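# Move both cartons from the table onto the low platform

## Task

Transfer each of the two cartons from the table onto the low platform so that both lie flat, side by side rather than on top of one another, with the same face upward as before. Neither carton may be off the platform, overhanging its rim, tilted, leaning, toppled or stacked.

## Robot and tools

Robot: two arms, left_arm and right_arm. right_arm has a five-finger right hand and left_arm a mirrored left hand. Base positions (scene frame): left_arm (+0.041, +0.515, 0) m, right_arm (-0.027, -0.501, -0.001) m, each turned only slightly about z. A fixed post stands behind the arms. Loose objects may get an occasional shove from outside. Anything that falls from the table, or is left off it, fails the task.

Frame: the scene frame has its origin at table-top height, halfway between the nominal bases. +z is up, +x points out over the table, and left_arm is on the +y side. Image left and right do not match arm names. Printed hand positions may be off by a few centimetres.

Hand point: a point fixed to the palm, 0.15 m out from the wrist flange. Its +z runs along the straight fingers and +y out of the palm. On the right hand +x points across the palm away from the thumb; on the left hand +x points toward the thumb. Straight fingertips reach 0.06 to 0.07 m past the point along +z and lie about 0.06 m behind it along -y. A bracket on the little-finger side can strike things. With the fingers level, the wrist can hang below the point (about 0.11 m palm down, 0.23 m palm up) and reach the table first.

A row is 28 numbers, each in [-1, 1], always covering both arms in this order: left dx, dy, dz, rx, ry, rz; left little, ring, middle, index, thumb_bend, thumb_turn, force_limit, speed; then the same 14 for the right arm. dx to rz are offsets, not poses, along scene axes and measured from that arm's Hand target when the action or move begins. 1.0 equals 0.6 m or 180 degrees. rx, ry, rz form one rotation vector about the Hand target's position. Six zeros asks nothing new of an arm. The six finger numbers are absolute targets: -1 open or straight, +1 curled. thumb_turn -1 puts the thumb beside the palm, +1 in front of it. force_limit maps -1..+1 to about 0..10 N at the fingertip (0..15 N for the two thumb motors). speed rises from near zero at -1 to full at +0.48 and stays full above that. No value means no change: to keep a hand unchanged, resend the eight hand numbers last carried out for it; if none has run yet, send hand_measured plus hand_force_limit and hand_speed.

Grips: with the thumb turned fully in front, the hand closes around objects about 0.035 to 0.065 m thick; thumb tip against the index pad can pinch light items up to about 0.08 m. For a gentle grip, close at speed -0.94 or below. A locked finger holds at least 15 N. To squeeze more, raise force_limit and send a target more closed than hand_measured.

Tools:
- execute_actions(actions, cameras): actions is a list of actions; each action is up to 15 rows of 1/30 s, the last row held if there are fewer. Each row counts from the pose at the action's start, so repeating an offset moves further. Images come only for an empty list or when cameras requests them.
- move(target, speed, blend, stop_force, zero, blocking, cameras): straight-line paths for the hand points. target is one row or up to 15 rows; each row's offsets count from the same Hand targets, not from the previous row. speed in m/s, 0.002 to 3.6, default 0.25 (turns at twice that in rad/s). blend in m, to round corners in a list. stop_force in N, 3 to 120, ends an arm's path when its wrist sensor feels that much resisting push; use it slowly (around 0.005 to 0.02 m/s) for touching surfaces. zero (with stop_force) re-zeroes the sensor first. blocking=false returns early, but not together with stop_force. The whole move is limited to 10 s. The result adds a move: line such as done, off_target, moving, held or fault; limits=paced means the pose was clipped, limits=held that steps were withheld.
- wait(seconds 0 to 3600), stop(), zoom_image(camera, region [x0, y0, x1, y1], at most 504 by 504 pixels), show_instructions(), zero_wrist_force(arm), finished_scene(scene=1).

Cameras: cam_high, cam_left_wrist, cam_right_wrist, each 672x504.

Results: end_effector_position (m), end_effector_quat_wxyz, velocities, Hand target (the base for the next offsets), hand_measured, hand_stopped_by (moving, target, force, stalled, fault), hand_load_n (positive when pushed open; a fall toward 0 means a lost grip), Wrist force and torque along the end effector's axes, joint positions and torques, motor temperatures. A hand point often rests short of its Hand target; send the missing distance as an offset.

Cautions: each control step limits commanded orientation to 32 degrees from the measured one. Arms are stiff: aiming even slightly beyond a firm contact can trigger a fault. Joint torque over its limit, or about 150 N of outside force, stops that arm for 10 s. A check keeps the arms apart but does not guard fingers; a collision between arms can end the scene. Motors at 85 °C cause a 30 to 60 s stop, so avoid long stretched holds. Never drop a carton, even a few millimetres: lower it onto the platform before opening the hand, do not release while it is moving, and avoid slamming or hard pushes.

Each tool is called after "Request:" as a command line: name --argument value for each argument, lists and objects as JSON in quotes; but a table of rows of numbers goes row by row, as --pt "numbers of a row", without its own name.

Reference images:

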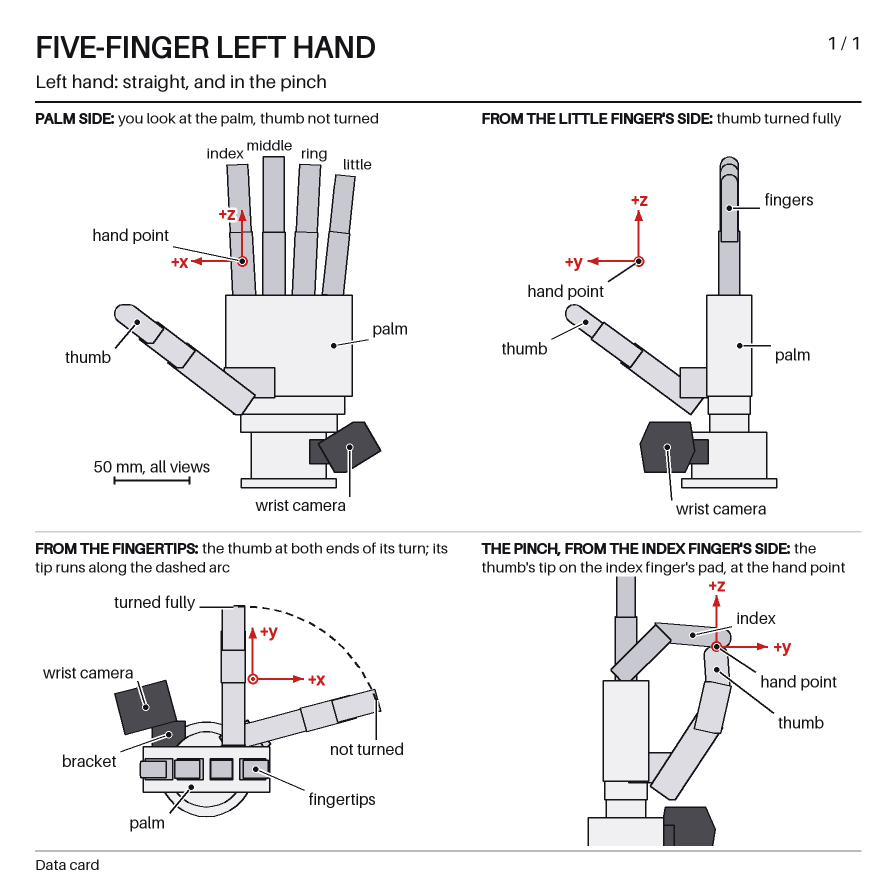

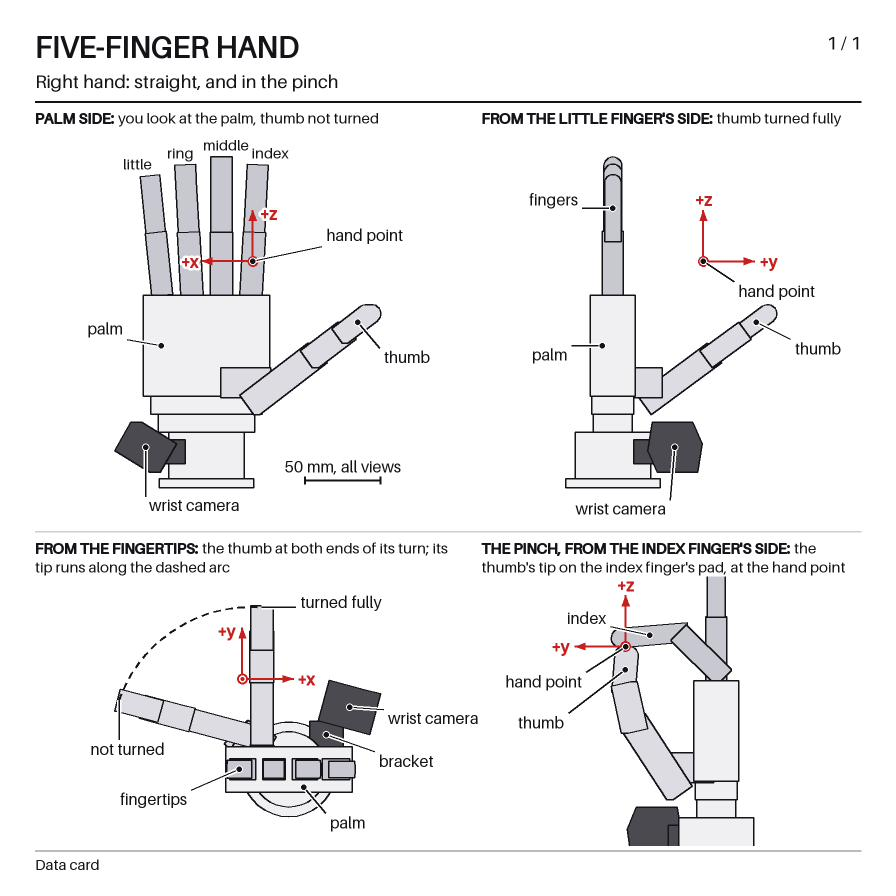

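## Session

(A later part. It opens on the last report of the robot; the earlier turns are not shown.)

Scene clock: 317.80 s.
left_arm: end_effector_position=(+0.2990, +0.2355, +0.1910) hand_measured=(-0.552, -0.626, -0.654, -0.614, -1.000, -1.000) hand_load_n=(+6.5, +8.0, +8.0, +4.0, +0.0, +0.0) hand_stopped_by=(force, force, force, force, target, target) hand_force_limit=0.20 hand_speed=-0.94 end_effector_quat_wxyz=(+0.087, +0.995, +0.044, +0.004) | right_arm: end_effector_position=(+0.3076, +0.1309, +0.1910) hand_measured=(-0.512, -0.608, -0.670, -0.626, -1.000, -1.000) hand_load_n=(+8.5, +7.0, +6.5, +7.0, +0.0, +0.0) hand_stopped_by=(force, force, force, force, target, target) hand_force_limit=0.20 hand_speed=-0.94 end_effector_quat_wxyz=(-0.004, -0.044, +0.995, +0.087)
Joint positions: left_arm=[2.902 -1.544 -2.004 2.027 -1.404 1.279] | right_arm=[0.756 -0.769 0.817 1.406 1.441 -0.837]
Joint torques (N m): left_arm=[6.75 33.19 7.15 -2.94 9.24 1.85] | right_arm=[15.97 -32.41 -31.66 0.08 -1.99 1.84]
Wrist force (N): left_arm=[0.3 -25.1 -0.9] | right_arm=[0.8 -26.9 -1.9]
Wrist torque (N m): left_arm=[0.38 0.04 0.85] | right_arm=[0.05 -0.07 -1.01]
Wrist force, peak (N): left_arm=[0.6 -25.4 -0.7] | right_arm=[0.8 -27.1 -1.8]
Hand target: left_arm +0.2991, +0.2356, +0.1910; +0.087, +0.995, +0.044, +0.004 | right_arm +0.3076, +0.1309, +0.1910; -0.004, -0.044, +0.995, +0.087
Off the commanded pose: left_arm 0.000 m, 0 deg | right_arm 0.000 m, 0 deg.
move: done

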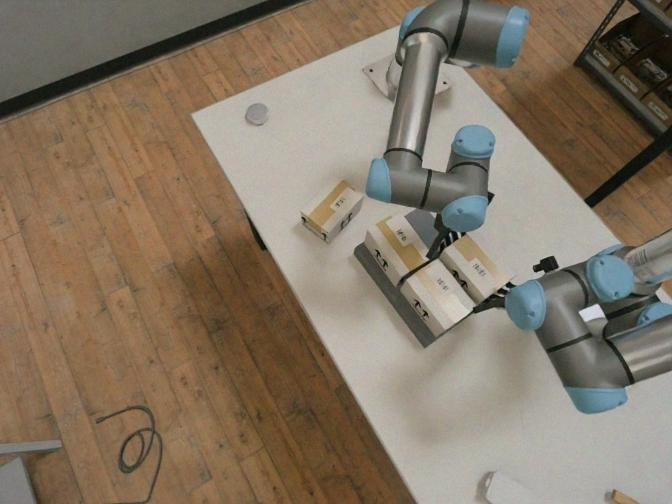

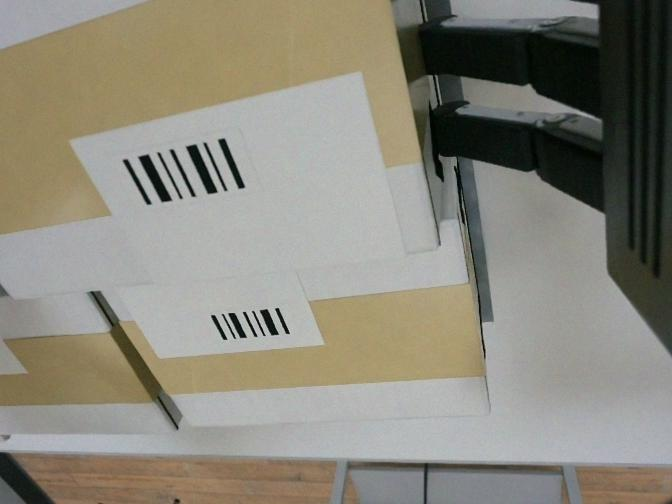

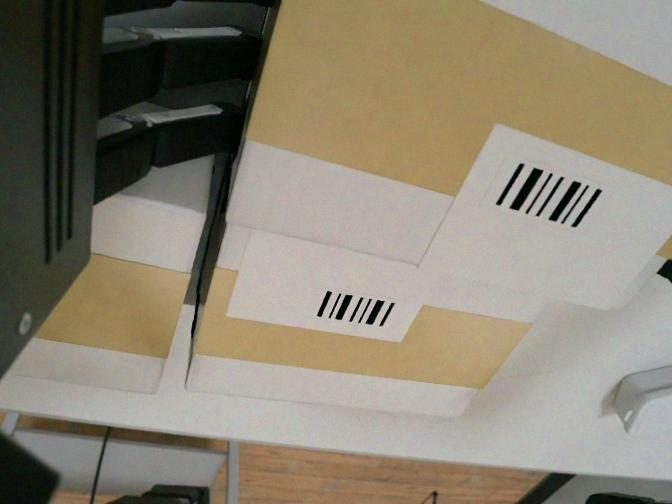

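Request:
move --pt "0.0063 0.0055 0 0 0 0 -0.3 -0.3 -0.3 -0.3 -1 -1 0.2 -0.94 0.0063 0.0055 0 0 0 0 -0.3 -0.3 -0.3 -0.3 -1 -1 0.2 -0.94" --pt "0.0063 0.0055 -0.0483 0 0 0 -0.3 -0.3 -0.3 -0.3 -1 -1 0.2 -0.94 0.0063 0.0055 -0.0483 0 0 0 -0.3 -0.3 -0.3 -0.3 -1 -1 0.2 -0.94" --speed '[0.03, 0.03]' --cameras '["all"]'

Scene clock: 330.93 s.
left_arm: end_effector_position=(+0.3028, +0.2389, +0.1621) hand_measured=(-0.552, -0.626, -0.654, -0.614, -1.000, -1.000) hand_load_n=(+6.0, +7.5, +8.0, +4.0, +0.0, +0.0) hand_stopped_by=(force, force, force, force, target, target) hand_force_limit=0.20 hand_speed=-0.94 end_effector_quat_wxyz=(+0.087, +0.995, +0.044, +0.004) | right_arm: end_effector_position=(+0.3114, +0.1342, +0.1621) hand_measured=(-0.512, -0.608, -0.670, -0.626, -1.000, -1.000) hand_load_n=(+8.5, +6.5, +5.5, +6.0, +0.0, +0.0) hand_stopped_by=(force, force, force, force, target, target) hand_force_limit=0.20 hand_speed=-0.94 end_effector_quat_wxyz=(-0.004, -0.044, +0.995, +0.087)
Joint positions: left_arm=[2.918 -1.58 -2.052 2.107 -1.403 1.296] | right_arm=[0.755 -0.747 0.851 1.35 1.441 -0.838]
Joint torques (N m): left_arm=[2.29 4.42 3.71 0.77 8.55 0.53] | right_arm=[-0.99 -33.23 -11.93 -3.77 -8.14 -0.63]
Wrist force (N): left_arm=[0.9 -23.4 -0.8] | right_arm=[1.4 -24.5 -1.9]
Wrist torque (N m): left_arm=[0.40 0.04 0.79] | right_arm=[0.15 -0.10 -0.93]
Wrist force, peak (N): left_arm=[0.7 -25.6 -0.8] | right_arm=[0.9 -27.3 -1.9]
Hand target: left_arm +0.3028, +0.2389, +0.1620; +0.087, +0.995, +0.044, +0.004 | right_arm +0.3114, +0.1342, +0.1620; -0.004, -0.044, +0.995, +0.087
Off the commanded pose: left_arm 0.000 m, 0 deg | right_arm 0.000 m, 0 deg.
move: done

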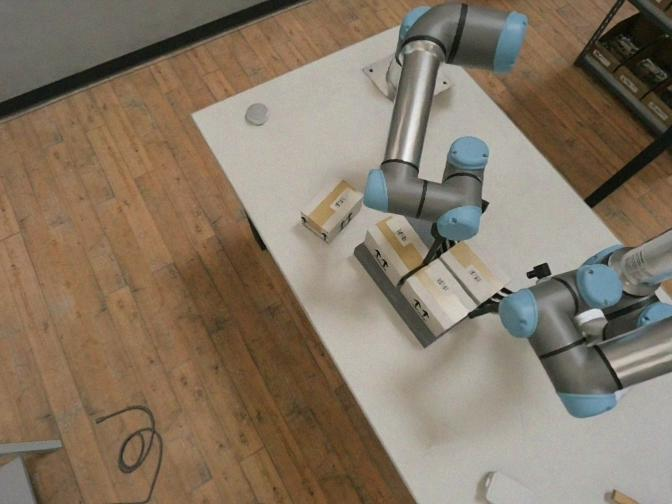

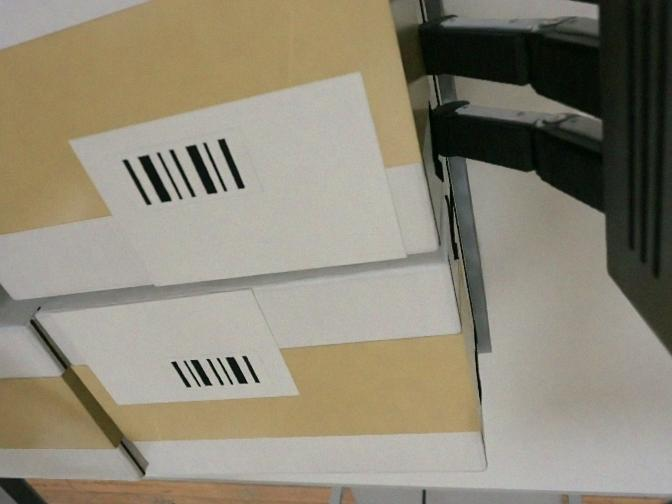

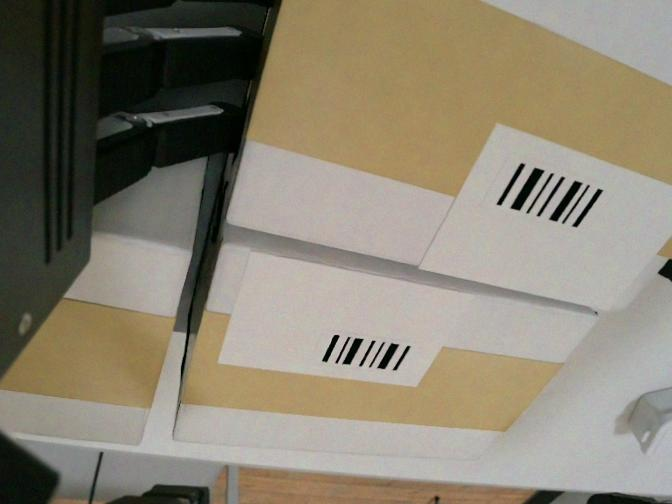

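Request:
move --pt "0 0 -0.0058 0 0 0 -0.3 -0.3 -0.3 -0.3 -1 -1 0.2 -0.94 0 0 -0.0058 0 0 0 -0.3 -0.3 -0.3 -0.3 -1 -1 0.2 -0.94" --speed 0.01

Scene clock: 332.43 s.
left_arm: end_effector_position=(+0.3028, +0.2389, +0.1586) hand_measured=(-0.552, -0.626, -0.654, -0.614, -1.000, -1.000) hand_load_n=(+8.0, +9.5, +8.5, +5.0, +0.0, +0.0) hand_stopped_by=(force, force, force, force, target, target) hand_force_limit=0.20 hand_speed=-0.94 end_effector_quat_wxyz=(+0.087, +0.995, +0.044, +0.004) | right_arm: end_effector_position=(+0.3114, +0.1342, +0.1587) hand_measured=(-0.512, -0.608, -0.670, -0.626, -1.000, -1.000) hand_load_n=(+6.0, +4.5, +3.0, +4.0, -0.5, +0.0) hand_stopped_by=(force, force, force, force, target, target) hand_force_limit=0.20 hand_speed=-0.94 end_effector_quat_wxyz=(-0.004, -0.044, +0.995, +0.087)
Joint positions: left_arm=[2.918 -1.584 -2.057 2.117 -1.403 1.295] | right_arm=[0.755 -0.746 0.858 1.342 1.441 -0.838]
Joint torques (N m): left_arm=[-13.37 3.15 5.16 1.47 8.53 -2.2] | right_arm=[-0.52 -27.18 -10.14 -6.28 -7.76 0.75]
Wrist force (N): left_arm=[-0.1 -29.9 -2.7] | right_arm=[5.7 -26.9 -18.3]
Wrist torque (N m): left_arm=[0.47 0.02 0.97] | right_arm=[0.72 0.16 -0.74]
Wrist force, peak (N): left_arm=[-0.1 -29.9 -2.7] | right_arm=[5.7 -26.9 -18.3]
Hand target: left_arm +0.3028, +0.2389, +0.1585; +0.087, +0.995, +0.044, +0.004 | right_arm +0.3114, +0.1342, +0.1585; -0.004, -0.044, +0.995, +0.087
Off the commanded pose: left_arm 0.000 m, 0 deg | right_arm 0.000 m, 0 deg.
move: done

Request:
move --pt "0 0 -0.0025 0 0 0 -0.3 -0.3 -0.3 -0.3 -1 -1 0.2 -0.94 0 0 0.0018 0 0 0 -0.3 -0.3 -0.3 -0.3 -1 -1 0.2 -0.94" --speed 0.01 --cameras '["all"]'

Scene clock: 335.50 s.
left_arm: end_effector_position=(+0.3028, +0.2389, +0.1571) hand_measured=(-0.552, -0.626, -0.654, -0.614, -1.000, -1.000) hand_load_n=(+7.5, +8.5, +8.0, +4.0, +0.0, +0.0) hand_stopped_by=(force, force, force, force, target, target) hand_force_limit=0.20 hand_speed=-0.94 end_effector_quat_wxyz=(+0.087, +0.995, +0.044, +0.004) | right_arm: end_effector_position=(+0.3114, +0.1342, +0.1595) hand_measured=(-0.512, -0.608, -0.670, -0.626, -1.000, -1.000) hand_load_n=(+7.0, +6.0, +4.5, +5.0, +0.0, +0.0) hand_stopped_by=(force, force, force, force, target, target) hand_force_limit=0.20 hand_speed=-0.94 end_effector_quat_wxyz=(-0.004, -0.044, +0.995, +0.087)
Joint positions: left_arm=[2.918 -1.586 -2.06 2.122 -1.403 1.295] | right_arm=[0.755 -0.746 0.856 1.344 1.441 -0.838]
Joint torques (N m): left_arm=[-15.12 2.62 5.15 1.27 8.43 -1.82] | right_arm=[-0.07 -62.28 -29.25 0.19 -4.62 1.32]
Wrist force (N): left_arm=[-0.3 -25.8 -1.9] | right_arm=[-1.9 -24.3 -7.2]
Wrist torque (N m): left_arm=[0.58 0.04 0.82] | right_arm=[0.31 0.10 -0.96]
Wrist force, peak (N): left_arm=[-0.2 -31.1 -3.7] | right_arm=[6.0 -27.7 -20.5]
Hand target: left_arm +0.3028, +0.2389, +0.1570; +0.087, +0.995, +0.044, +0.004 | right_arm +0.3114, +0.1342, +0.1596; -0.004, -0.044, +0.995, +0.087
Off the commanded pose: left_arm 0.000 m, 0 deg | right_arm 0.000 m, 0 deg.
move: done

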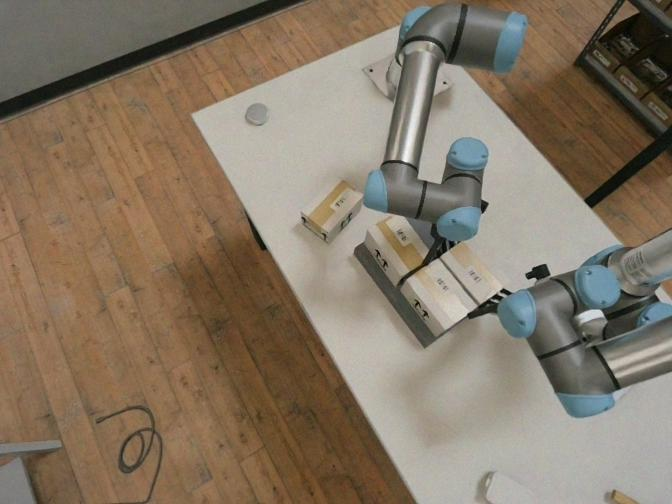

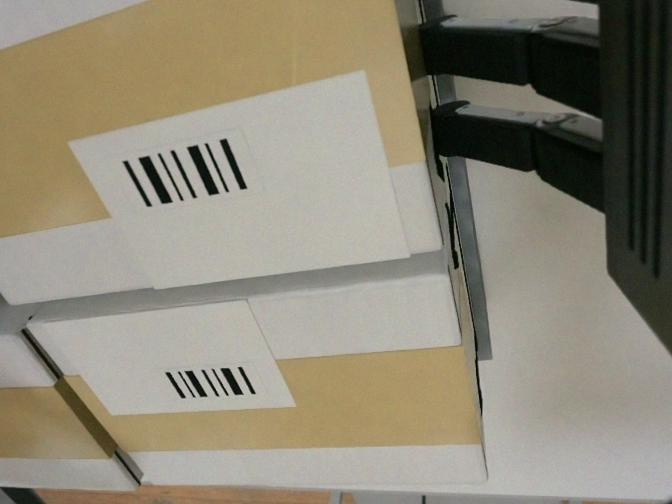

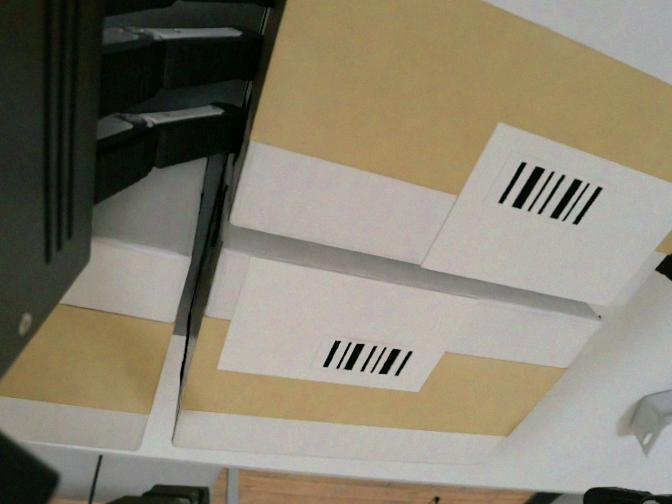

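Request:
move --pt "0 0 -0.0025 0 0 0 -0.3 -0.3 -0.3 -0.3 -1 -1 0.2 -0.94 0 0 0.0005 0 0 0 -0.3 -0.3 -0.3 -0.3 -1 -1 0.2 -0.94" --speed 0.01

Scene clock: 336.73 s.
left_arm: end_effector_position=(+0.3028, +0.2389, +0.1556) hand_measured=(-0.552, -0.626, -0.654, -0.614, -1.000, -1.000) hand_load_n=(+7.5, +8.0, +7.5, +4.0, +0.0, +0.0) hand_stopped_by=(force, force, force, force, target, target) hand_force_limit=0.20 hand_speed=-0.94 end_effector_quat_wxyz=(+0.087, +0.995, +0.044, +0.004) | right_arm: end_effector_position=(+0.3114, +0.1342, +0.1599) hand_measured=(-0.512, -0.608, -0.670, -0.626, -1.000, -1.000) hand_load_n=(+7.5, +6.0, +5.0, +5.5, +0.0, +0.0) hand_stopped_by=(force, force, force, force, target, target) hand_force_limit=0.20 hand_speed=-0.94 end_effector_quat_wxyz=(-0.004, -0.044, +0.995, +0.087)
Joint positions: left_arm=[2.918 -1.588 -2.062 2.126 -1.403 1.295] | right_arm=[0.755 -0.746 0.855 1.345 1.441 -0.838]
Joint torques (N m): left_arm=[-13.81 3.85 5.08 1.29 8.39 -2.12] | right_arm=[3.64 -70.06 -29.26 0.17 -3.41 1.49]
Wrist force (N): left_arm=[-1.2 -24.2 -1.7] | right_arm=[-1.5 -23.9 -5.3]
Wrist torque (N m): left_arm=[0.59 0.05 0.77] | right_arm=[0.26 0.01 -0.92]
Wrist force, peak (N): left_arm=[-0.5 -25.8 -1.7] | right_arm=[-2.0 -24.6 -7.4]
Hand target: left_arm +0.3028, +0.2389, +0.1555; +0.087, +0.995, +0.044, +0.004 | right_arm +0.3114, +0.1342, +0.1599; -0.004, -0.044, +0.995, +0.087
Off the commanded pose: left_arm 0.000 m, 0 deg | right_arm 0.000 m, 0 deg.
move: done

Request:
move --pt "0 0 -0.0033 0 0 0 -0.3 -0.3 -0.3 -0.3 -1 -1 0.2 -0.94 0 0 0.0 0 0 0 -0.3 -0.3 -0.3 -0.3 -1 -1 0.2 -0.94" --speed 0.01 --cameras '["cam_left_wrist", "cam_right_wrist"]'

Scene clock: 338.30 s.
left_arm: end_effector_position=(+0.3029, +0.2389, +0.1536) hand_measured=(-0.552, -0.626, -0.654, -0.614, -1.000, -1.000) hand_load_n=(+4.0, +3.5, +3.5, +1.5, -0.5, +0.0) hand_stopped_by=(force, force, force, force, target, target) hand_force_limit=0.20 hand_speed=-0.94 end_effector_quat_wxyz=(+0.087, +0.995, +0.044, +0.004) | right_arm: end_effector_position=(+0.3114, +0.1342, +0.1599) hand_measured=(-0.512, -0.608, -0.670, -0.626, -1.000, -1.000) hand_load_n=(+9.0, +7.5, +6.0, +5.5, +0.0, +0.0) hand_stopped_by=(force, force, force, force, target, target) hand_force_limit=0.20 hand_speed=-0.94 end_effector_quat_wxyz=(-0.004, -0.044, +0.995, +0.087)
Joint positions: left_arm=[2.918 -1.59 -2.065 2.132 -1.403 1.295] | right_arm=[0.755 -0.746 0.855 1.345 1.441 -0.838]
Joint torques (N m): left_arm=[-14.73 -3.35 -1.02 1.73 8.56 -1.79] | right_arm=[8.39 -71.01 -29.79 -0.15 -2.27 1.22]
Wrist force (N): left_arm=[5.9 -25.9 -26.0] | right_arm=[-1.8 -26.1 -3.6]
Wrist torque (N m): left_arm=[1.43 -0.45 0.96] | right_arm=[0.16 -0.12 -0.98]
Wrist force, peak (N): left_arm=[5.9 -25.9 -26.0] | right_arm=[-1.9 -26.2 -3.5]
Hand target: left_arm +0.3028, +0.2389, +0.1536; +0.087, +0.995, +0.044, +0.004 | right_arm +0.3114, +0.1342, +0.1599; -0.004, -0.044, +0.995, +0.087
Off the commanded pose: left_arm 0.000 m, 0 deg | right_arm 0.000 m, 0 deg.
move: done

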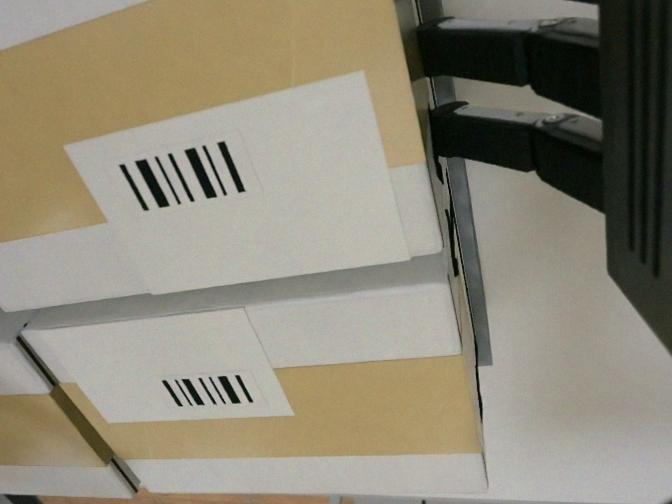

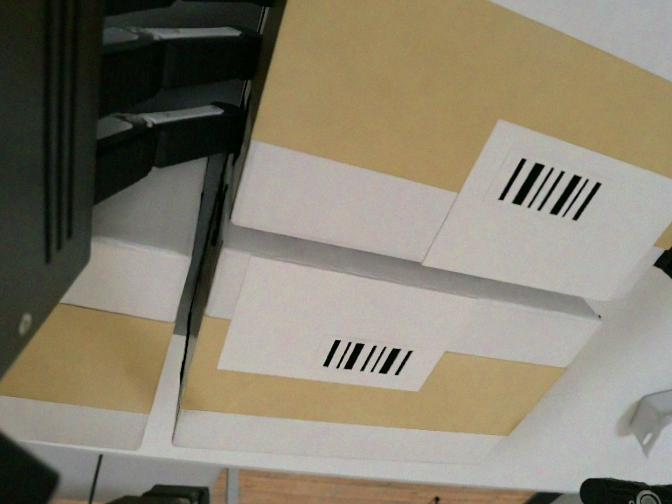

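Request:
move --pt "0 0 0.0018 0 0 0 -0.3 -0.3 -0.3 -0.3 -1 -1 0.2 -0.94 0 0 0.0 0 0 0 -0.3 -0.3 -0.3 -0.3 -1 -1 0.2 -0.94" --speed 0.01

Request:
move --pt "0 0 0 0 0 0 -1 -1 -1 -1 -1 -1 0.2 -0.88 0 0 0.0 0 0 0 -1 -1 -1 -1 -1 -1 0.2 -0.88" --speed 0.01 --cameras '["all"]'

Scene clock: 340.83 s.
left_arm: end_effector_position=(+0.3028, +0.2389, +0.1546) hand_measured=(-0.552, -0.626, -0.654, -0.614, -1.000, -1.000) hand_load_n=(+5.5, +5.5, +5.5, +3.5, +0.0, +0.0) hand_stopped_by=(force, force, force, force, target, target) hand_force_limit=0.20 hand_speed=-0.94 end_effector_quat_wxyz=(+0.087, +0.995, +0.044, +0.004) | right_arm: end_effector_position=(+0.3114, +0.1342, +0.1599) hand_measured=(-0.512, -0.608, -0.670, -0.626, -1.000, -1.000) hand_load_n=(+8.5, +7.0, +6.0, +5.5, +0.0, +0.0) hand_stopped_by=(force, force, force, force, target, target) hand_force_limit=0.20 hand_speed=-0.94 end_effector_quat_wxyz=(-0.004, -0.044, +0.995, +0.087)
Joint positions: left_arm=[2.918 -1.589 -2.064 2.129 -1.403 1.295] | right_arm=[0.755 -0.746 0.855 1.345 1.441 -0.838]
Joint torques (N m): left_arm=[-14.65 32.73 26.47 -1.46 7.59 -1.84] | right_arm=[13.15 -69.08 -28.87 -2.6 -2.94 1.35]
Wrist force (N): left_arm=[-2.6 -21.5 -7.6] | right_arm=[-0.9 -26.1 -4.4]
Wrist torque (N m): left_arm=[0.78 -0.11 0.59] | right_arm=[0.19 -0.12 -0.95]
Wrist force, peak (N): left_arm=[6.7 -26.4 -28.2] | right_arm=[-2.0 -26.8 -3.7]
Hand target: left_arm +0.3028, +0.2389, +0.1546; +0.087, +0.995, +0.044, +0.004 | right_arm +0.3114, +0.1342, +0.1599; -0.004, -0.044, +0.995, +0.087
Off the commanded pose: left_arm 0.000 m, 0 deg | right_arm 0.000 m, 0 deg.
move: done

Scene clock: 342.57 s.
left_arm: end_effector_position=(+0.3029, +0.2389, +0.1547) hand_measured=(-1.000, -1.000, -1.000, -1.000, -1.000, -1.000) hand_load_n=(+0.0, +0.0, +0.0, +0.0, +0.0, +0.0) hand_stopped_by=(target, target, target, target, target, target) hand_force_limit=0.20 hand_speed=-0.88 end_effector_quat_wxyz=(+0.087, +0.995, +0.044, +0.004) | right_arm: end_effector_position=(+0.3114, +0.1342, +0.1599) hand_measured=(-1.000, -1.000, -1.000, -1.000, -1.000, -1.000) hand_load_n=(+0.0, +0.0, +0.0, +0.0, +0.0, +0.0) hand_stopped_by=(target, target, target, target, target, target) hand_force_limit=0.20 hand_speed=-0.88 end_effector_quat_wxyz=(-0.004, -0.044, +0.995, +0.087)
Joint positions: left_arm=[2.918 -1.589 -2.063 2.129 -1.403 1.295] | right_arm=[0.755 -0.746 0.855 1.345 1.441 -0.838]
Joint torques (N m): left_arm=[10.44 25.2 4.05 -2.75 -0.98 -2.14] | right_arm=[-6.09 -46.83 -7.73 3.83 -3.2 1.33]
Wrist force (N): left_arm=[0.1 0.7 0.3] | right_arm=[0.1 0.8 -0.3]
Wrist torque (N m): left_arm=[0.09 0.01 -0.05] | right_arm=[0.21 -0.10 0.06]
Wrist force, peak (N): left_arm=[-2.6 -21.7 -7.2] | right_arm=[-1.0 -25.9 -4.8]
Hand target: left_arm +0.3028, +0.2389, +0.1546; +0.087, +0.995, +0.044, +0.004 | right_arm +0.3114, +0.1342, +0.1599; -0.004, -0.044, +0.995, +0.087
Off the commanded pose: left_arm 0.000 m, 0 deg | right_arm 0.000 m, 0 deg.
move: done

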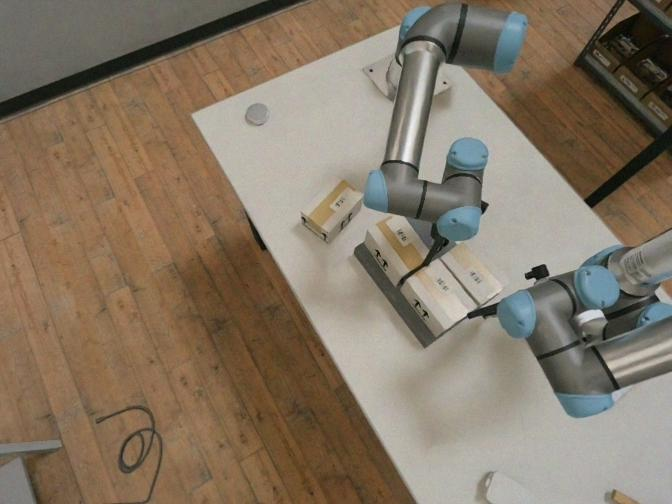

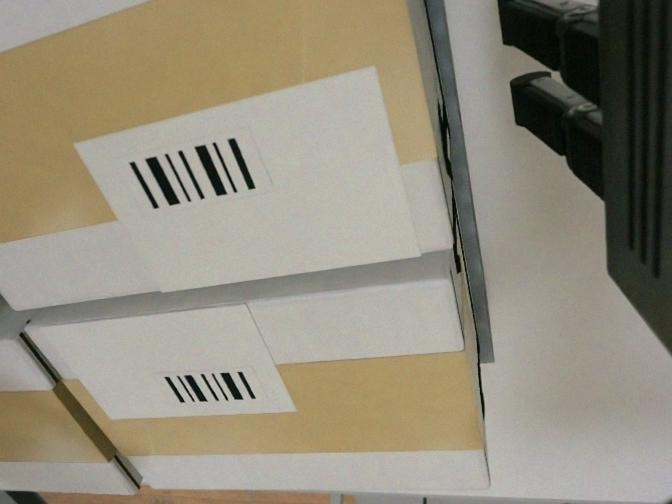

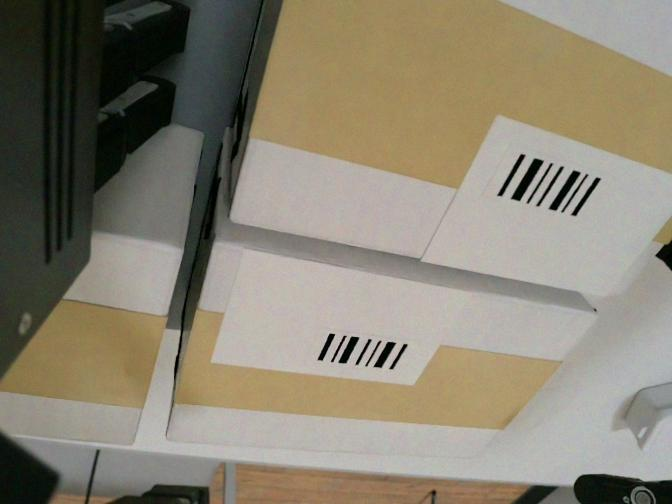

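Request:
move --pt "-0.0043 0.05 0.0 0 0 0 -1 -1 -1 -1 -1 -1 0.2 -0.88 0.0043 -0.05 0.0 0 0 0 -1 -1 -1 -1 -1 -1 0.2 -0.88" --pt "-0.0043 0.06 0.25 0 0 0 -1 -1 -1 -1 -1 -1 0.2 -0.88 0.0043 -0.06 0.22 0 0 0 -1 -1 -1 -1 -1 -1 0.2 -0.88" --pt "-0.0043 0.12 0.25 0 0 0 -1 -1 -1 -1 -1 -1 0.2 -0.88 0.06 -0.6 0.22 0 0 0 -1 -1 -1 -1 -1 -1 0.2 -0.88" --speed '[0.08, 0.2, 0.25]' --blend '[0.005, 0.03, 0]' --cameras '["all"]'

Scene clock: 347.53 s.
left_arm: end_effector_position=(+0.3003, +0.3109, +0.3046) hand_measured=(-1.000, -1.000, -1.000, -1.000, -1.000, -1.000) hand_load_n=(+0.0, +0.0, +0.0, +0.0, +0.0, +0.0) hand_stopped_by=(target, target, target, target, target, target) hand_force_limit=0.20 hand_speed=-0.88 end_effector_quat_wxyz=(+0.087, +0.995, +0.044, +0.004) | right_arm: end_effector_position=(+0.3474, -0.2258, +0.2919) hand_measured=(-1.000, -1.000, -1.000, -1.000, -1.000, -1.000) hand_load_n=(+0.0, +0.0, +0.0, +0.0, +0.0, +0.0) hand_stopped_by=(target, target, target, target, target, target) hand_force_limit=0.20 hand_speed=-0.88 end_effector_quat_wxyz=(-0.004, -0.044, +0.995, +0.087)
Joint positions: left_arm=[3.237 -1.363 -1.876 1.66 -1.397 1.619] | right_arm=[0.043 -1.383 1.514 1.438 1.397 -1.558]
Joint torques (N m): left_arm=[13.05 22.88 3.3 -4.45 2.33 2.01] | right_arm=[-4.8 -42.05 -7.71 4.22 -3.38 -1.2]
Wrist force (N): left_arm=[0.0 0.4 0.0] | right_arm=[0.0 0.4 0.0]
Wrist torque (N m): left_arm=[0.04 0.02 -0.03] | right_arm=[0.12 -0.09 0.08]
Wrist force, peak (N): left_arm=[-0.8 1.5 0.2] | right_arm=[-1.9 -3.9 -1.0]
Hand target: left_arm +0.3003, +0.3109, +0.3046; +0.087, +0.995, +0.044, +0.004 | right_arm +0.3474, -0.2258, +0.2919; -0.004, -0.044, +0.995, +0.087
Off the commanded pose: left_arm 0.000 m, 0 deg | right_arm 0.000 m, 0 deg.
move: done

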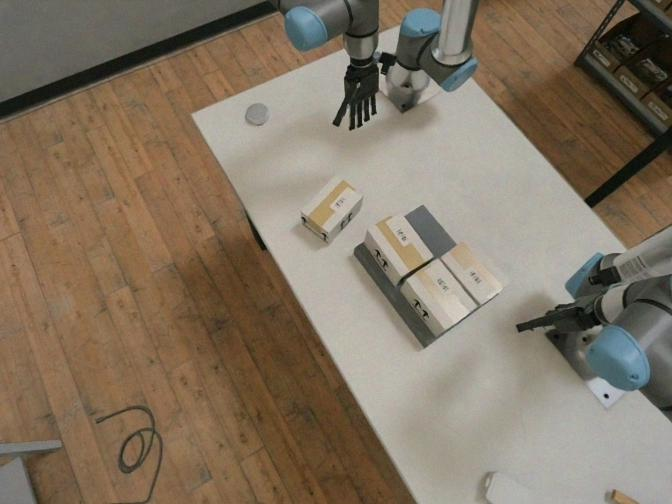

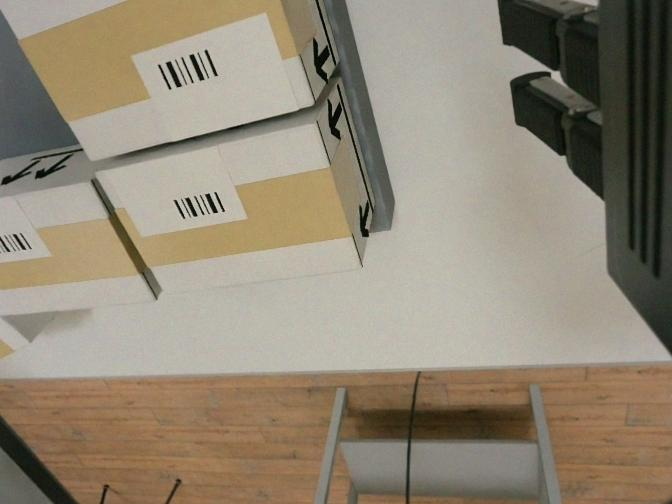

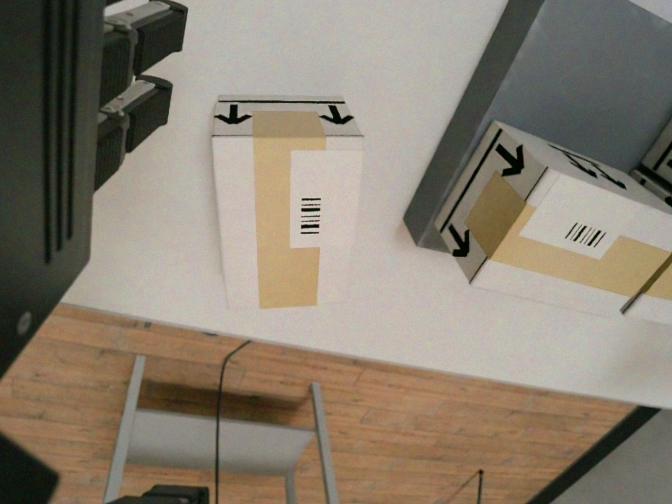

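Request:
zoom_image --camera "cam_high" --region '[345, 190, 525, 350]'

Request:
zoom_image --camera "cam_right_wrist" --region '[190, 80, 390, 330]'

Request:
zoom_image --camera "cam_left_wrist" --region '[60, 0, 420, 280]'

Scaled by 2.800 from the camera's image (finer frame: 960x720).

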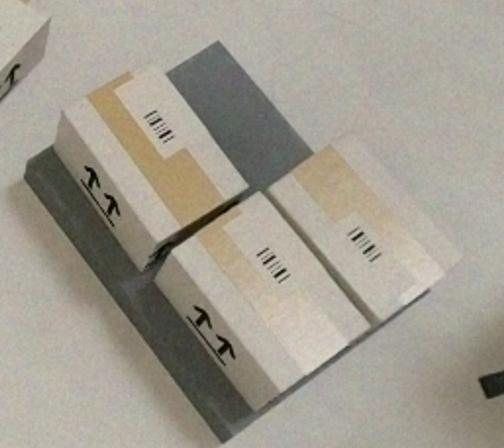

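Scaled by 2.016 from the camera's image (finer frame: 960x720).

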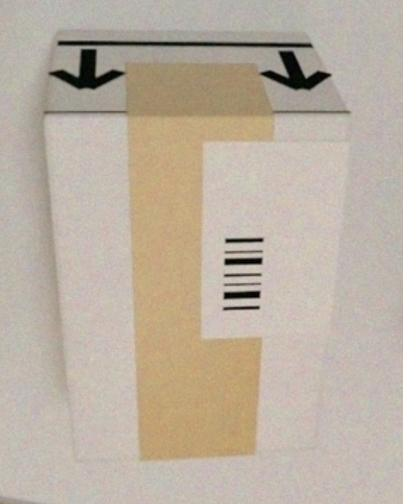

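Scaled by 1.400 from the camera's image (finer frame: 960x720).

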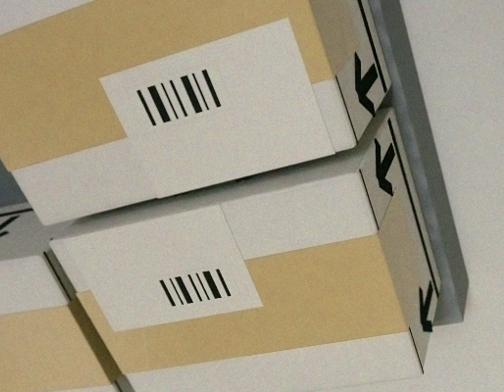

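Request:
move --pt "0 0 0 0 0 0 -1 -1 -1 -1 -1 -1 0.2 -0.88 0.2843 0.204 -0.07 -0.0341 -0.0546 0.5872 -1 -1 -1 -1 -1 1 0.2 0" --pt "0 0 0 0 0 0 -1 -1 -1 -1 -1 -1 0.2 -0.88 0.2843 0.204 -0.3448 -0.0341 -0.0546 0.5872 -1 -1 -1 -1 -1 1 0.2 0" --speed '[0.25, 0.15]' --blend '[0.01, 0]' --cameras '["cam_high", "cam_right_wrist"]'

Scene clock: 367.13 s.
left_arm: end_effector_position=(+0.3003, +0.3109, +0.3046) hand_measured=(-1.000, -1.000, -1.000, -1.000, -1.000, -1.000) hand_load_n=(+0.0, +0.0, +0.0, +0.0, +0.0, +0.0) hand_stopped_by=(target, target, target, target, target, target) hand_force_limit=0.20 hand_speed=-0.88 end_effector_quat_wxyz=(+0.087, +0.995, +0.044, +0.004) | right_arm: end_effector_position=(+0.5167, -0.1042, +0.0849) hand_measured=(-1.000, -1.000, -1.000, -1.000, -1.000, +1.000) hand_load_n=(+0.0, +0.0, +0.0, +0.0, +0.0, +0.0) hand_stopped_by=(target, target, target, target, target, target) hand_force_limit=0.20 hand_speed=0.00 end_effector_quat_wxyz=(-0.027, +0.821, -0.570, +0.010)
Joint positions: left_arm=[3.237 -1.363 -1.876 1.66 -1.397 1.619] | right_arm=[0.318 -0.241 0.035 1.72 1.557 -3.122]
Joint torques (N m): left_arm=[10.71 23.87 4.33 -4.81 2.22 2.13] | right_arm=[7.44 -40.1 -11.78 0.14 2.4 -1.24]
Wrist force (N): left_arm=[0.2 0.6 0.3] | right_arm=[-0.4 0.8 0.3]
Wrist torque (N m): left_arm=[0.06 -0.02 -0.02] | right_arm=[0.18 0.00 0.08]
Wrist force, peak (N): left_arm=[-0.2 0.9 0.1] | right_arm=[-0.1 1.5 -1.6]
Hand target: left_arm +0.3003, +0.3109, +0.3046; +0.087, +0.995, +0.044, +0.004 | right_arm +0.5180, -0.1034, +0.0850; +0.000, +0.824, -0.566, +0.000
Off the commanded pose: left_arm 0.000 m, 0 deg | right_arm 0.001 m, 3 deg.
elbow stopped short (right arm): the move would have taken joint 3 (elbow) straighter than the controller allows.
move: off_target (right_arm)

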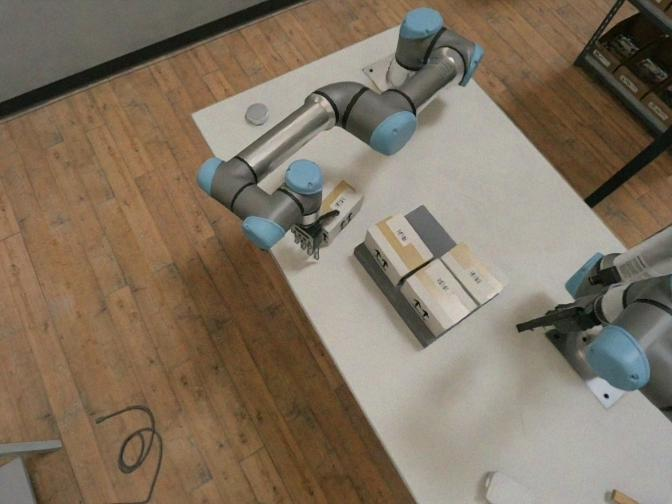

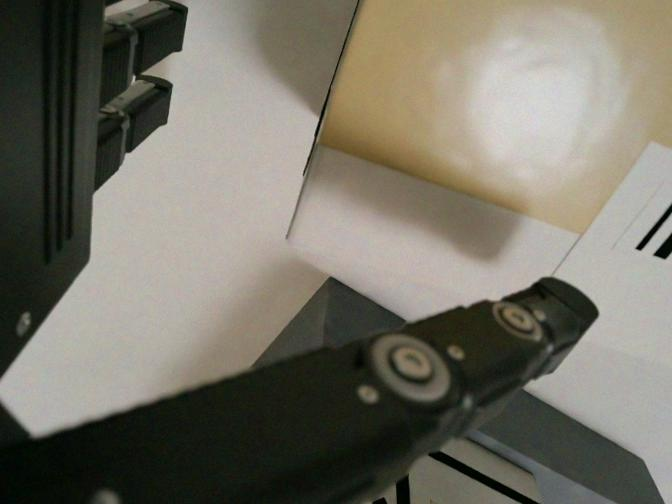

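Request:
execute_actions --actions '[]'

Scene clock: 375.53 s.
left_arm: end_effector_position=(+0.3003, +0.3109, +0.3046) hand_measured=(-1.000, -1.000, -1.000, -1.000, -1.000, -1.000) hand_load_n=(+0.0, +0.0, -0.5, +0.0, +0.0, +0.0) hand_stopped_by=(target, target, target, target, target, target) hand_force_limit=0.20 hand_speed=-0.88 end_effector_quat_wxyz=(+0.087, +0.995, +0.044, +0.004) | right_arm: end_effector_position=(+0.5167, -0.1042, +0.0847) hand_measured=(-1.000, -1.000, -1.000, -1.000, -1.000, +1.000) hand_load_n=(+0.0, +0.0, +0.0, +0.0, +0.0, +0.0) hand_stopped_by=(target, target, target, target, target, target) hand_force_limit=0.20 hand_speed=0.00 end_effector_quat_wxyz=(-0.027, +0.821, -0.570, +0.010)
Joint positions: left_arm=[3.237 -1.363 -1.876 1.66 -1.397 1.619] | right_arm=[0.318 -0.24 0.035 1.72 1.557 -3.122]
Joint velocities: within noise
Joint torques (N m): left_arm=[10.84 24.03 4.65 -4.56 2.06 2.18] | right_arm=[8.27 -39.3 -22.89 0.09 2.18 -1.13]
Motor temperatures (°C): left_arm=[38 32 39 30 50 35] | right_arm=[42 32 42 34 48 36]
Wrist force (N): left_arm=[0.1 0.4 0.2] | right_arm=[-0.1 1.0 0.4]
Wrist torque (N m): left_arm=[0.04 0.00 -0.03] | right_arm=[0.21 -0.04 0.10]
Wrist force, peak (N): left_arm=[0.6 0.5 0.0] | right_arm=[0.0 1.2 0.5]
Hand target: left_arm +0.3003, +0.3109, +0.3046; +0.087, +0.995, +0.044, +0.004 | right_arm +0.5180, -0.1034, +0.0850; +0.000, +0.824, -0.566, +0.000
Off the commanded pose: left_arm 0.000 m, 0 deg | right_arm 0.001 m, 3 deg.

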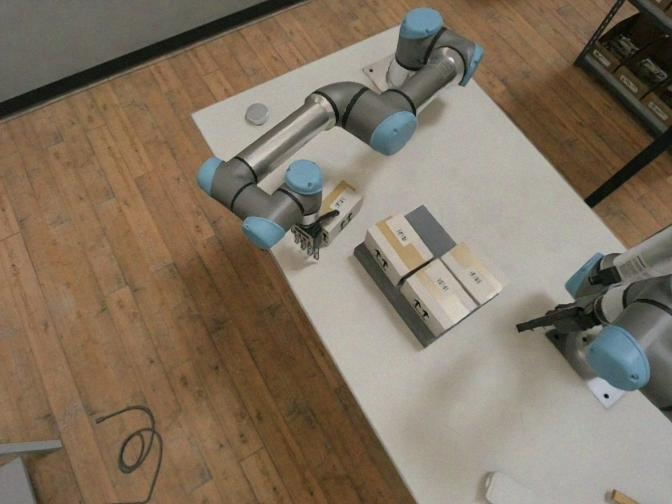

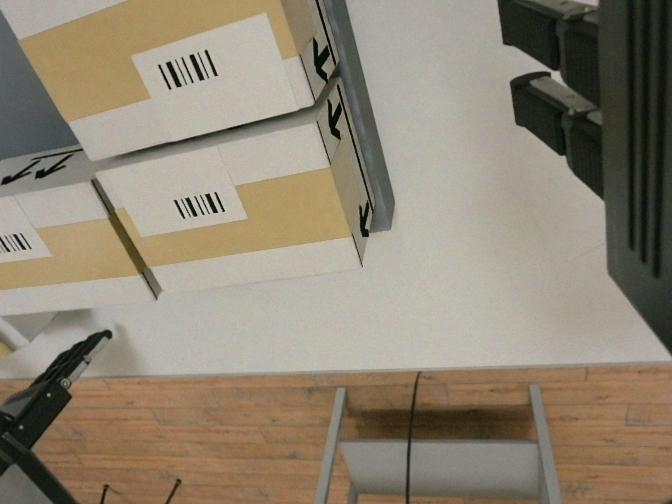

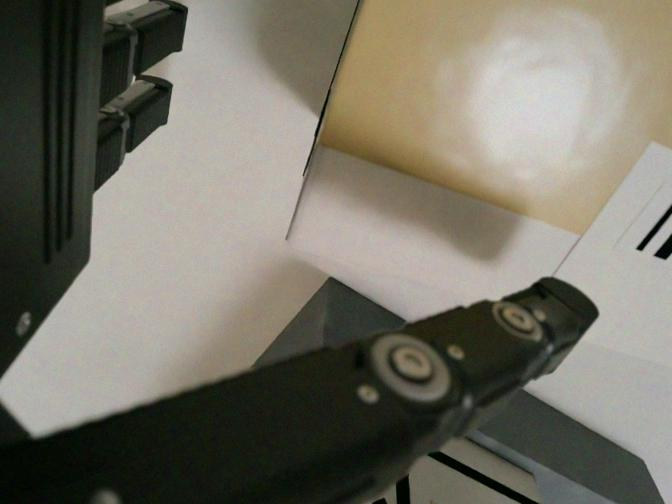

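Request:
move --pt "0 0 0 0 0 0 -1 -1 -1 -1 -1 -1 0.2 -0.88 -0.0715 -0.0275 0 0 0 0 -1 -1 -1 -1 -1 1 0.2 0" --pt "0 0 0 0 0 0 -1 -1 -1 -1 -1 -1 0.2 -0.88 -0.0948 -0.0365 0 0 0 0 -1 -1 -1 -1 -1 1 0.2 0" --speed '[0.07,0.02]' --cameras '["cam_high","cam_right_wrist"]'

Scene clock: 382.03 s.
left_arm: end_effector_position=(+0.3003, +0.3109, +0.3046) hand_measured=(-1.000, -1.000, -1.000, -1.000, -1.000, -1.000) hand_load_n=(+0.0, +0.0, +0.0, +0.0, +0.0, +0.0) hand_stopped_by=(target, target, target, target, target, target) hand_force_limit=0.20 hand_speed=-0.88 end_effector_quat_wxyz=(+0.087, +0.995, +0.044, +0.004) | right_arm: end_effector_position=(+0.4611, -0.1253, +0.0850) hand_measured=(-1.000, -1.000, -1.000, -1.000, -1.000, +1.000) hand_load_n=(+0.0, +0.0, +0.0, +0.0, +0.0, -0.5) hand_stopped_by=(target, target, target, target, target, target) hand_force_limit=0.20 hand_speed=0.00 end_effector_quat_wxyz=(+0.000, +0.824, -0.566, +0.000)
Joint positions: left_arm=[3.237 -1.363 -1.876 1.66 -1.397 1.619] | right_arm=[0.325 -0.545 0.665 1.451 1.571 -3.125]
Joint torques (N m): left_arm=[11.96 23.14 5.12 -4.37 2.1 1.94] | right_arm=[4.4 -77.85 -8.05 0.23 -2.34 1.49]
Wrist force (N): left_arm=[0.4 0.5 -0.1] | right_arm=[0.1 -0.6 0.7]
Wrist torque (N m): left_arm=[0.07 -0.04 -0.01] | right_arm=[0.03 -0.13 0.01]
Wrist force, peak (N): left_arm=[0.5 0.5 0.4] | right_arm=[-0.2 0.7 1.4]
Hand target: left_arm +0.3003, +0.3109, +0.3046; +0.087, +0.995, +0.044, +0.004 | right_arm +0.4611, -0.1253, +0.0850; +0.000, +0.824, -0.566, +0.000
Off the commanded pose: left_arm 0.000 m, 0 deg | right_arm 0.000 m, 0 deg.
move: done

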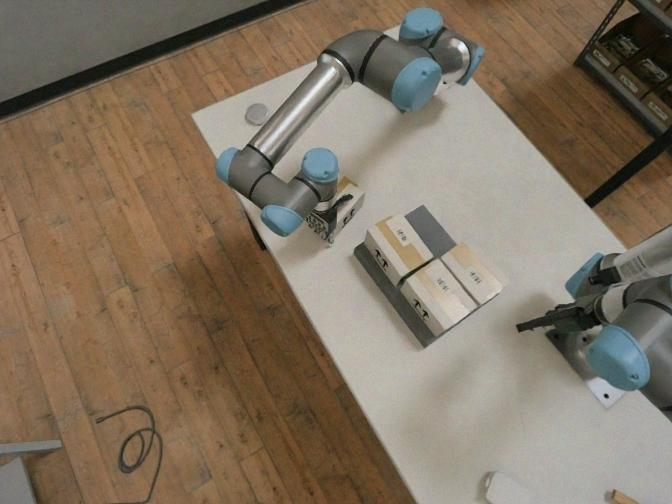

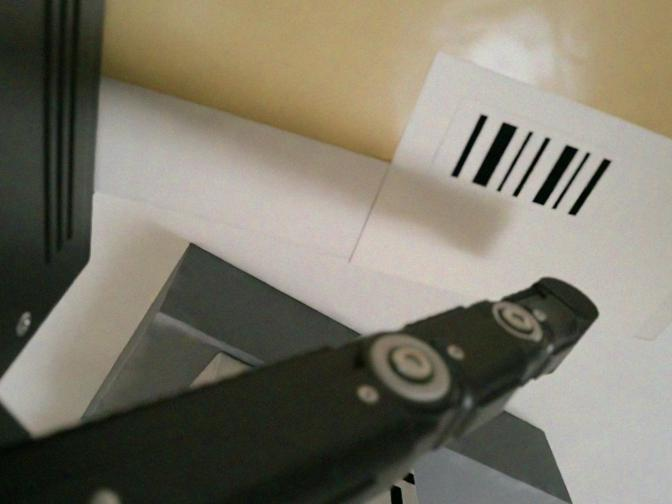

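Request:
move --pt "0 0 0 0 0 0 -1 -1 -1 -1 -1 -1 0.2 -0.88 -0.0435 -0.0157 0 0 0 0.0611 -1 -1 -1 -1 -1 1 0.2 0" --pt "0 0 0 0 0 0 -1 -1 -1 -1 -1 -1 0.2 -0.88 -0.0833 -0.0392 0 0 0 0.1222 -1 -1 -1 -1 -1 1 0.2 0" --pt "0 0 0 0 0 0 -1 -1 -1 -1 -1 -1 0.2 -0.88 -0.1177 -0.07 0 0 0 0.1833 -1 -1 -1 -1 -1 1 0.2 0" --speed 0.07 --blend 0.005 --cameras '["cam_high","cam_right_wrist"]'

Scene clock: 388.43 s.
left_arm: end_effector_position=(+0.3003, +0.3109, +0.3046) hand_measured=(-1.000, -1.000, -1.000, -1.000, -1.000, -1.000) hand_load_n=(+0.0, +0.0, +0.0, +0.0, +0.0, +0.0) hand_stopped_by=(target, target, target, target, target, target) hand_force_limit=0.20 hand_speed=-0.88 end_effector_quat_wxyz=(+0.087, +0.995, +0.044, +0.004) | right_arm: end_effector_position=(+0.3905, -0.1673, +0.0850) hand_measured=(-1.000, -1.000, -1.000, -1.000, -1.000, +1.000) hand_load_n=(+0.0, +0.0, +0.0, +0.0, +0.0, +0.0) hand_stopped_by=(target, target, target, target, target, target) hand_force_limit=0.20 hand_speed=0.00 end_effector_quat_wxyz=(+0.000, +0.951, -0.309, +0.000)
Joint positions: left_arm=[3.237 -1.363 -1.876 1.66 -1.397 1.619] | right_arm=[0.368 -0.75 1.051 1.27 1.571 -3.658]
Joint torques (N m): left_arm=[11.57 23.72 4.4 -4.56 2.35 1.93] | right_arm=[6.66 -71.02 -7.34 0.48 -2.48 -1.04]
Wrist force (N): left_arm=[0.2 0.4 0.1] | right_arm=[0.5 -0.7 0.9]
Wrist torque (N m): left_arm=[0.04 0.00 -0.02] | right_arm=[-0.02 -0.19 0.02]
Wrist force, peak (N): left_arm=[0.0 0.6 0.5] | right_arm=[0.5 -0.7 0.9]
Hand target: left_arm +0.3003, +0.3109, +0.3046; +0.087, +0.995, +0.044, +0.004 | right_arm +0.3905, -0.1673, +0.0850; +0.000, +0.951, -0.308, +0.000
Off the commanded pose: left_arm 0.000 m, 0 deg | right_arm 0.000 m, 0 deg.
move: done

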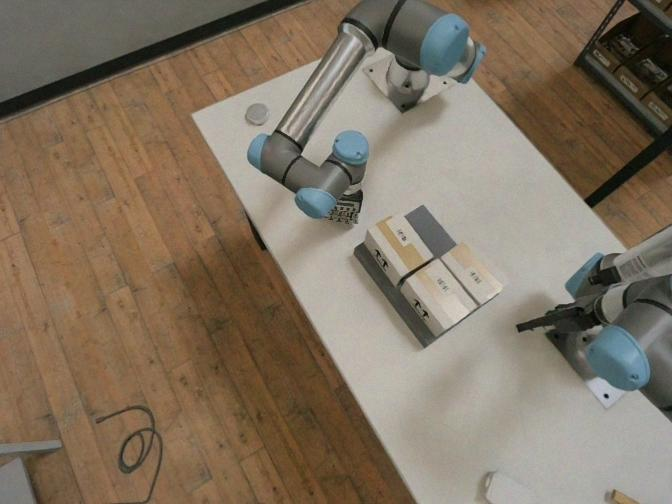

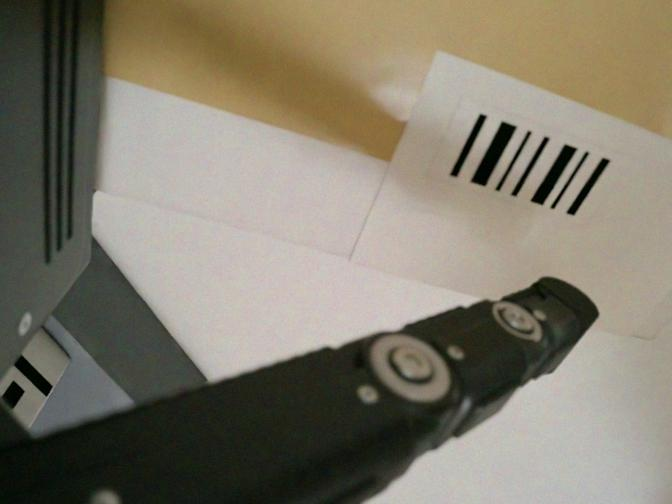

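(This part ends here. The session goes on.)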